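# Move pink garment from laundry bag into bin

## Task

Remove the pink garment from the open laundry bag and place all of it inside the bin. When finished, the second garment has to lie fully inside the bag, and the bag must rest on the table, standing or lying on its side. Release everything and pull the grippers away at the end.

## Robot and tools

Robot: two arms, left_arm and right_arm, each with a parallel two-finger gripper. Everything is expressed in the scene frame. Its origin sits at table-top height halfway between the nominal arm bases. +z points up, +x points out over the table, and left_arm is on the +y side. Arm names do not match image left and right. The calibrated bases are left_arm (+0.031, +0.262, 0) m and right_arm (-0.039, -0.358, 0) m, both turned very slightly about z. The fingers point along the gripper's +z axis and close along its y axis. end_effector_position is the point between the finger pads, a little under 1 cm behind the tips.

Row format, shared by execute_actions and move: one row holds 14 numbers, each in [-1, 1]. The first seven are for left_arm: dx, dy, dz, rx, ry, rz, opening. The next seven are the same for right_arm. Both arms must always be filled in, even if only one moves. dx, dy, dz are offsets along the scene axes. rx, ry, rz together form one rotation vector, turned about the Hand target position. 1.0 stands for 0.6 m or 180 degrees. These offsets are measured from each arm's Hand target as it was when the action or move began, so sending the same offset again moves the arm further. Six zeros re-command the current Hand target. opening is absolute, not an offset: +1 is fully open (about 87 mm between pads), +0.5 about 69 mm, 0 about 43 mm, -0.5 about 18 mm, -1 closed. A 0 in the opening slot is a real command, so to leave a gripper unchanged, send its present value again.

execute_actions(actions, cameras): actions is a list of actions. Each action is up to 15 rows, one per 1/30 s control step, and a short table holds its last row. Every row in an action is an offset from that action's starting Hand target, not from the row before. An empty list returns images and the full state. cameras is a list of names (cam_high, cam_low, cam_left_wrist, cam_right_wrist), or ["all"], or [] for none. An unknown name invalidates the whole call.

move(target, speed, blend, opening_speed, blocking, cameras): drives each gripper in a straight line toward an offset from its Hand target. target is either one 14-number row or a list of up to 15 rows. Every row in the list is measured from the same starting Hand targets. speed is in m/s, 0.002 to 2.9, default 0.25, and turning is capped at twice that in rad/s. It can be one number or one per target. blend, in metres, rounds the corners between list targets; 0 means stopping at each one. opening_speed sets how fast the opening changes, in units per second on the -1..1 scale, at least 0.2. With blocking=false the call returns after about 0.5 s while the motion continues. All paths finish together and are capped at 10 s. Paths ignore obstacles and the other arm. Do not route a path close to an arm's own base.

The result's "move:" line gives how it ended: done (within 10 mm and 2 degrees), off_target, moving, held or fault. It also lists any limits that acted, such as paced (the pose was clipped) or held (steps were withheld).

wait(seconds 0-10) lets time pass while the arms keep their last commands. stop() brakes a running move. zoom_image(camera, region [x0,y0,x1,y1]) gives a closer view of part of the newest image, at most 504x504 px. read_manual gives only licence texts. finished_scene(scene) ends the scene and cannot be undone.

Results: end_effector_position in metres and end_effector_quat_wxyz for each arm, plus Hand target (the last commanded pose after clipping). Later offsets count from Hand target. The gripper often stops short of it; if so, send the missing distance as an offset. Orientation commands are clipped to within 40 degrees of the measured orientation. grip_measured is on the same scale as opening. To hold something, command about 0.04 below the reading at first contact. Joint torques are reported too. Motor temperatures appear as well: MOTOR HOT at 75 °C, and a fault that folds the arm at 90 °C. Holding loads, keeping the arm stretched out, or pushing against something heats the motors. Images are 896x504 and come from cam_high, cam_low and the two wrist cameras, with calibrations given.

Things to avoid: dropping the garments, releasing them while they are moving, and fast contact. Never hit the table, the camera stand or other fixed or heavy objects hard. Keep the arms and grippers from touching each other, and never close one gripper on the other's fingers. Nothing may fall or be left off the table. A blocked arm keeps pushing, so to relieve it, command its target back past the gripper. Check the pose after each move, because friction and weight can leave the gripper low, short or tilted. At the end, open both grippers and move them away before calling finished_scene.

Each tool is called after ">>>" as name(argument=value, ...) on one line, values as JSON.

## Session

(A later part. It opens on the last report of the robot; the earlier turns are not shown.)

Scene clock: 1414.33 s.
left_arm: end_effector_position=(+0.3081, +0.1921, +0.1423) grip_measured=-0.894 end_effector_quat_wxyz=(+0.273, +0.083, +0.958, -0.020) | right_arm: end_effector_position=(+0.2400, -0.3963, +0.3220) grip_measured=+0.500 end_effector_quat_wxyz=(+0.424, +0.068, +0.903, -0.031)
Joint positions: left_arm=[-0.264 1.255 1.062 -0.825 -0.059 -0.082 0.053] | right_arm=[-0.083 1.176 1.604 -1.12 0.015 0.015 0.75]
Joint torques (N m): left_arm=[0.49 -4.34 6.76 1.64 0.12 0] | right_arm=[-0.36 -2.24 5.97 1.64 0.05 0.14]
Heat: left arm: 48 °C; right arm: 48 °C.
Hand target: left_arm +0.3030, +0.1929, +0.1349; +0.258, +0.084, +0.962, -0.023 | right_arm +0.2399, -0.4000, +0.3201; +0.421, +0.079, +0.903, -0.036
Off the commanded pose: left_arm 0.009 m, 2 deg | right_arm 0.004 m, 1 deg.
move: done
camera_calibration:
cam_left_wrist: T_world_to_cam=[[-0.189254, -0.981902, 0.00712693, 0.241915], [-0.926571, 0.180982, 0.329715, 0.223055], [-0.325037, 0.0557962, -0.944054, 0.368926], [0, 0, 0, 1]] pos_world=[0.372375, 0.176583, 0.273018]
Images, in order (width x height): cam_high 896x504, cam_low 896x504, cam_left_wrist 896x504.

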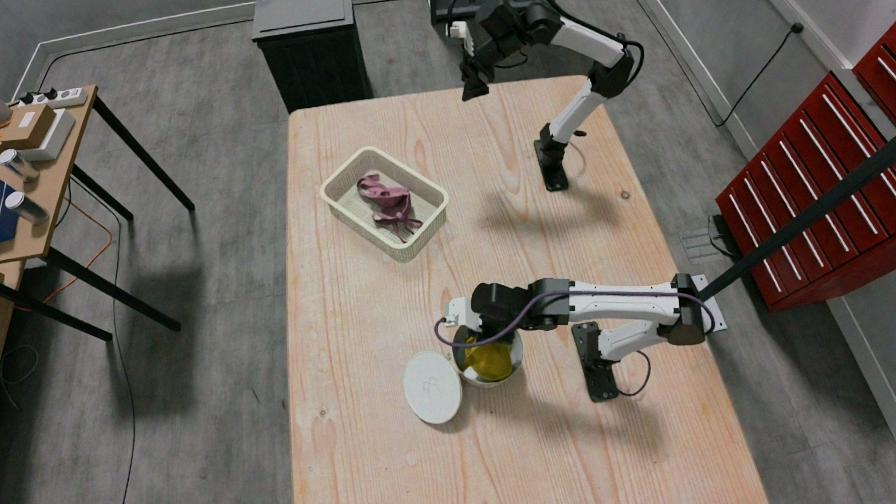

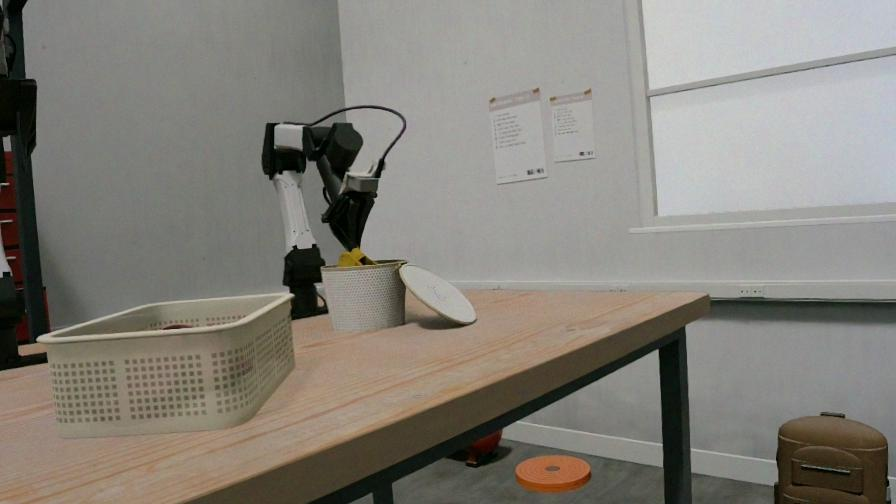

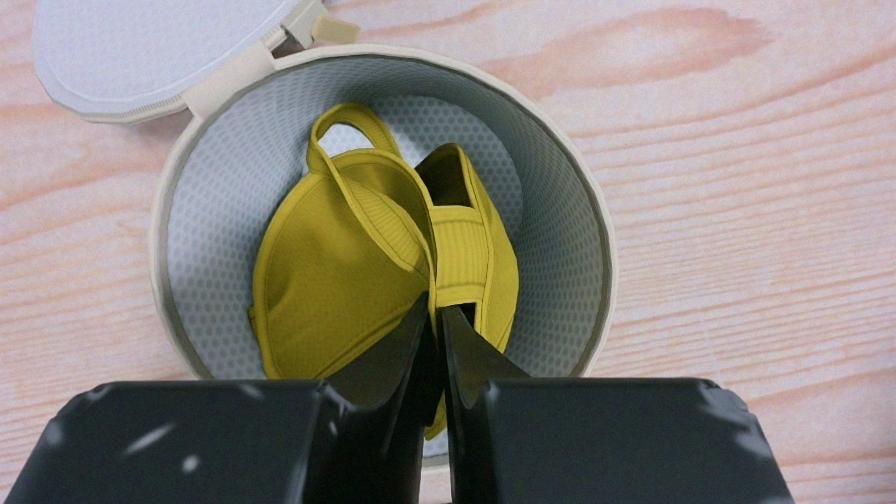

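>>> move(target=[[0.0,0.0083,-0.0665,0,0,0,-1,0,0,0,0,0,0,0.5],[0.0,0.0083,-0.0665,0,0,0,0.25,0,0,0,0,0,0,0.5],[-0.01,0.0083,0.2,-0.01,-0.0547,0,0.25,0,0,0,0,0,0,0.5]], speed=[0.1,0.1,0.15], opening_speed=1.2, cameras=["cam_high","cam_low","cam_left_wrist"])

>>> zoom_image(camera="cam_low", region=[250, 80, 530, 340])

Scene clock: 1423.27 s.
left_arm: end_effector_position=(+0.2994, +0.1972, +0.2519) grip_measured=+0.250 end_effector_quat_wxyz=(+0.343, +0.077, +0.935, -0.035) | right_arm: end_effector_position=(+0.2400, -0.3963, +0.3220) grip_measured=+0.500 end_effector_quat_wxyz=(+0.424, +0.068, +0.903, -0.031)
Joint positions: left_arm=[-0.249 1.182 1.398 -1.084 -0.048 -0.075 0.625] | right_arm=[-0.083 1.176 1.604 -1.12 0.015 0.015 0.75]
Joint torques (N m): left_arm=[-0.53 -3.52 9.16 1.79 -0.08 0.06] | right_arm=[-0.36 -2.22 5.97 1.64 0.05 0.14]
Heat: left arm: 47 °C; right arm: 48 °C.
Hand target: left_arm +0.2970, +0.1978, +0.2550; +0.341, +0.081, +0.936, -0.031 | right_arm +0.2399, -0.4000, +0.3201; +0.421, +0.079, +0.903, -0.036
Off the commanded pose: left_arm 0.004 m, 1 deg | right_arm 0.004 m, 1 deg.
move: done
camera_calibration:
cam_left_wrist: T_world_to_cam=[[-0.188376, -0.981822, 0.0232184, 0.240143], [-0.964262, 0.189389, 0.185286, 0.223912], [-0.186315, 0.0125149, -0.98241, 0.445947], [0, 0, 0, 1]] pos_world=[0.344233, 0.18779, 0.39104]
Images, in order (width x height): cam_high 896x504, cam_low 896x504, cam_left_wrist 896x504.

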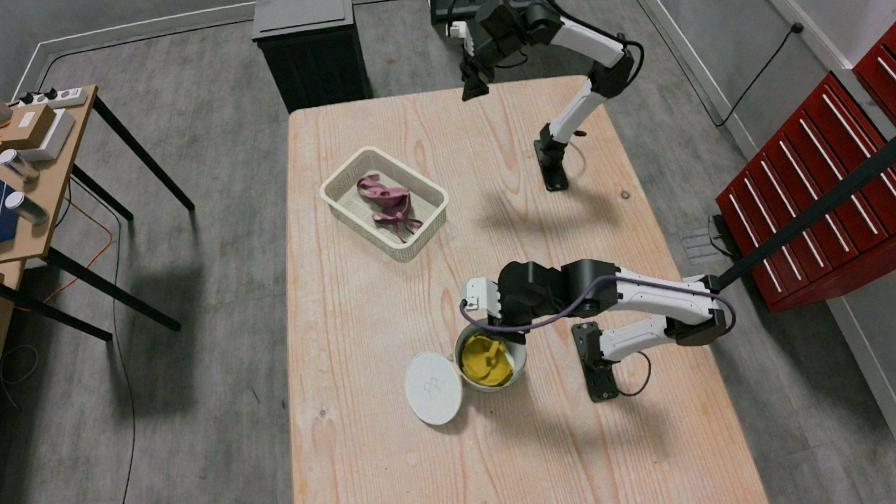

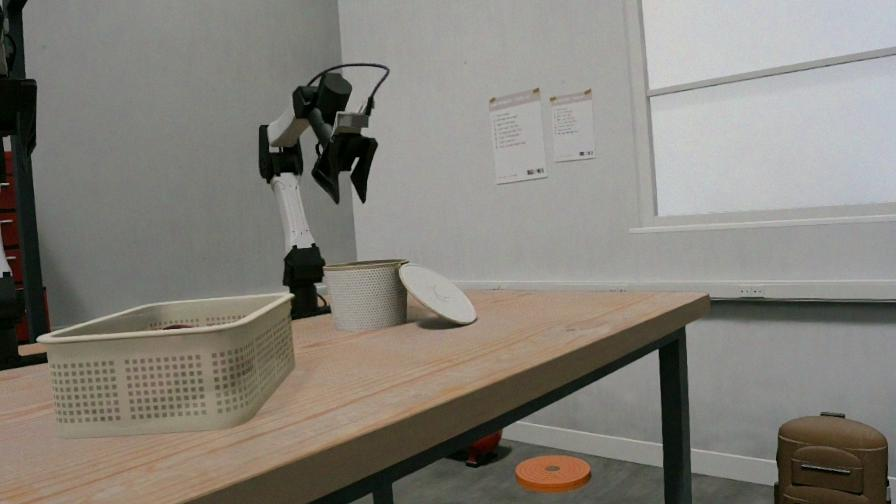

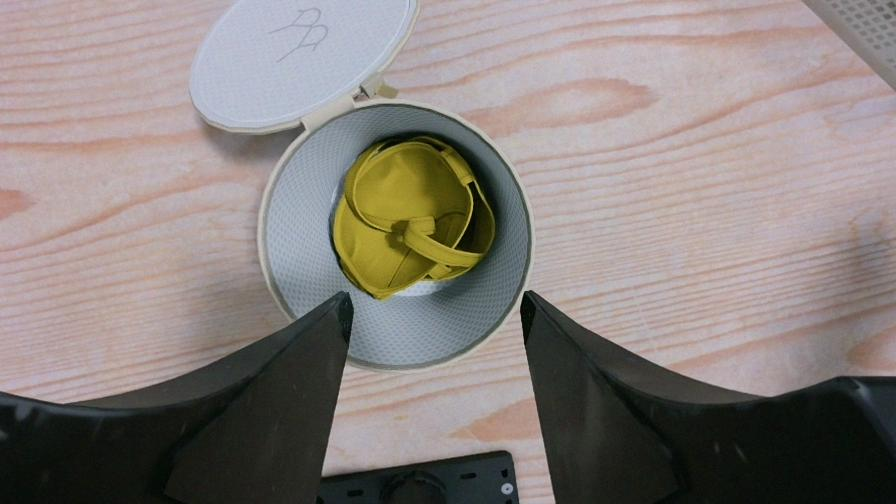

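Scaled by 1.800 from the camera's 896x504 image, which has a finer 1280x720 frame.

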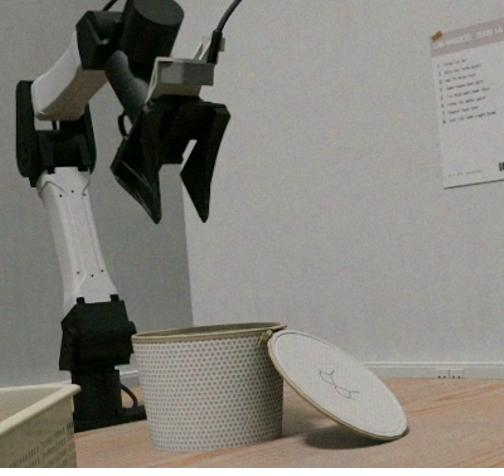

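>>> move(target=[[-0.03,0.03,0.15,0,0,0,0.25,0,0,0,0,0,0,0.5],[-0.0833,0.2333,0.1667,0,0,0,0.25,0,0,0,0,0,0,0.5]], speed=0.25, blend=0.03, cameras=["cam_high"])

Scene clock: 1428.90 s.
left_arm: end_effector_position=(+0.2523, +0.3411, +0.3574) grip_measured=+0.250 end_effector_quat_wxyz=(+0.387, +0.066, +0.920, +0.008) | right_arm: end_effector_position=(+0.2400, -0.3963, +0.3220) grip_measured=+0.500 end_effector_quat_wxyz=(+0.424, +0.068, +0.903, -0.031)
Joint positions: left_arm=[0.579 1.291 1.964 -1.553 0.429 0.558 0.625] | right_arm=[-0.083 1.176 1.604 -1.12 0.015 0.015 0.75]
Joint torques (N m): left_arm=[0.49 -3.55 4.52 1.71 0.44 0.08] | right_arm=[-0.36 -2.24 5.96 1.64 0.05 0.14]
Heat: left arm: 46 °C; right arm: 48 °C.
Hand target: left_arm +0.2470, +0.3378, +0.3550; +0.341, +0.081, +0.936, -0.031 | right_arm +0.2399, -0.4000, +0.3201; +0.421, +0.079, +0.903, -0.036
Off the commanded pose: left_arm 0.007 m, 7 deg | right_arm 0.004 m, 1 deg.
joint sent to its limit (left arm) — joint 4 (wrist pitch), lower limit. The joint targets are off in orientation, not in position.
move: off_target (left_arm)
Images, in order (width x height): cam_high 896x504.

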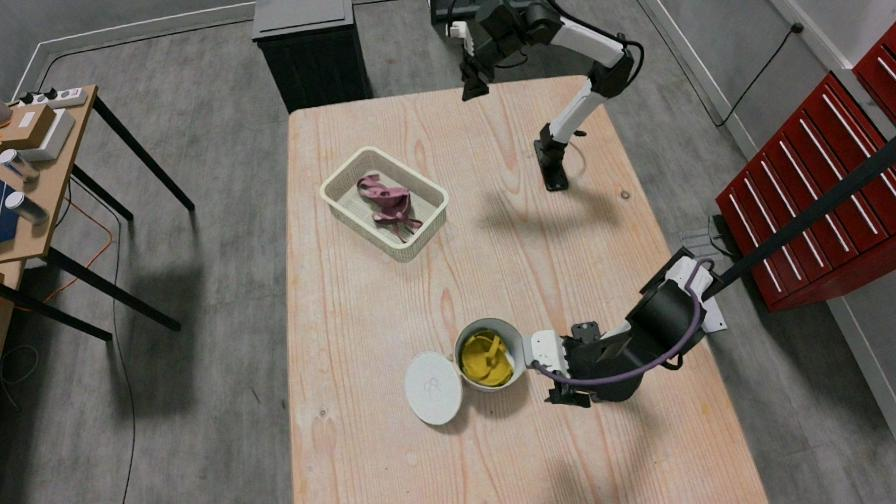

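>>> zoom_image(camera="cam_high", region=[300, 130, 540, 410])

Scaled by 1.800 from the camera's 896x504 image, which has a finer 1280x720 frame.

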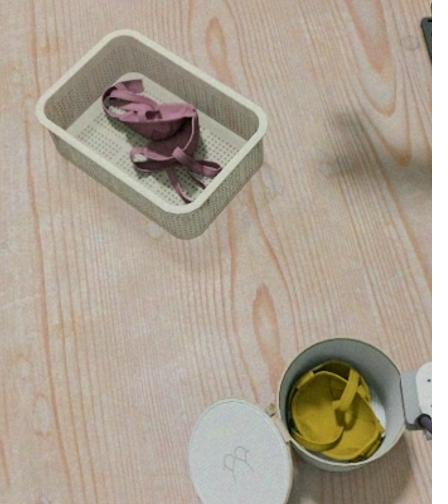

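>>> finished_scene(scene=1)

The scene is finished: the task was done.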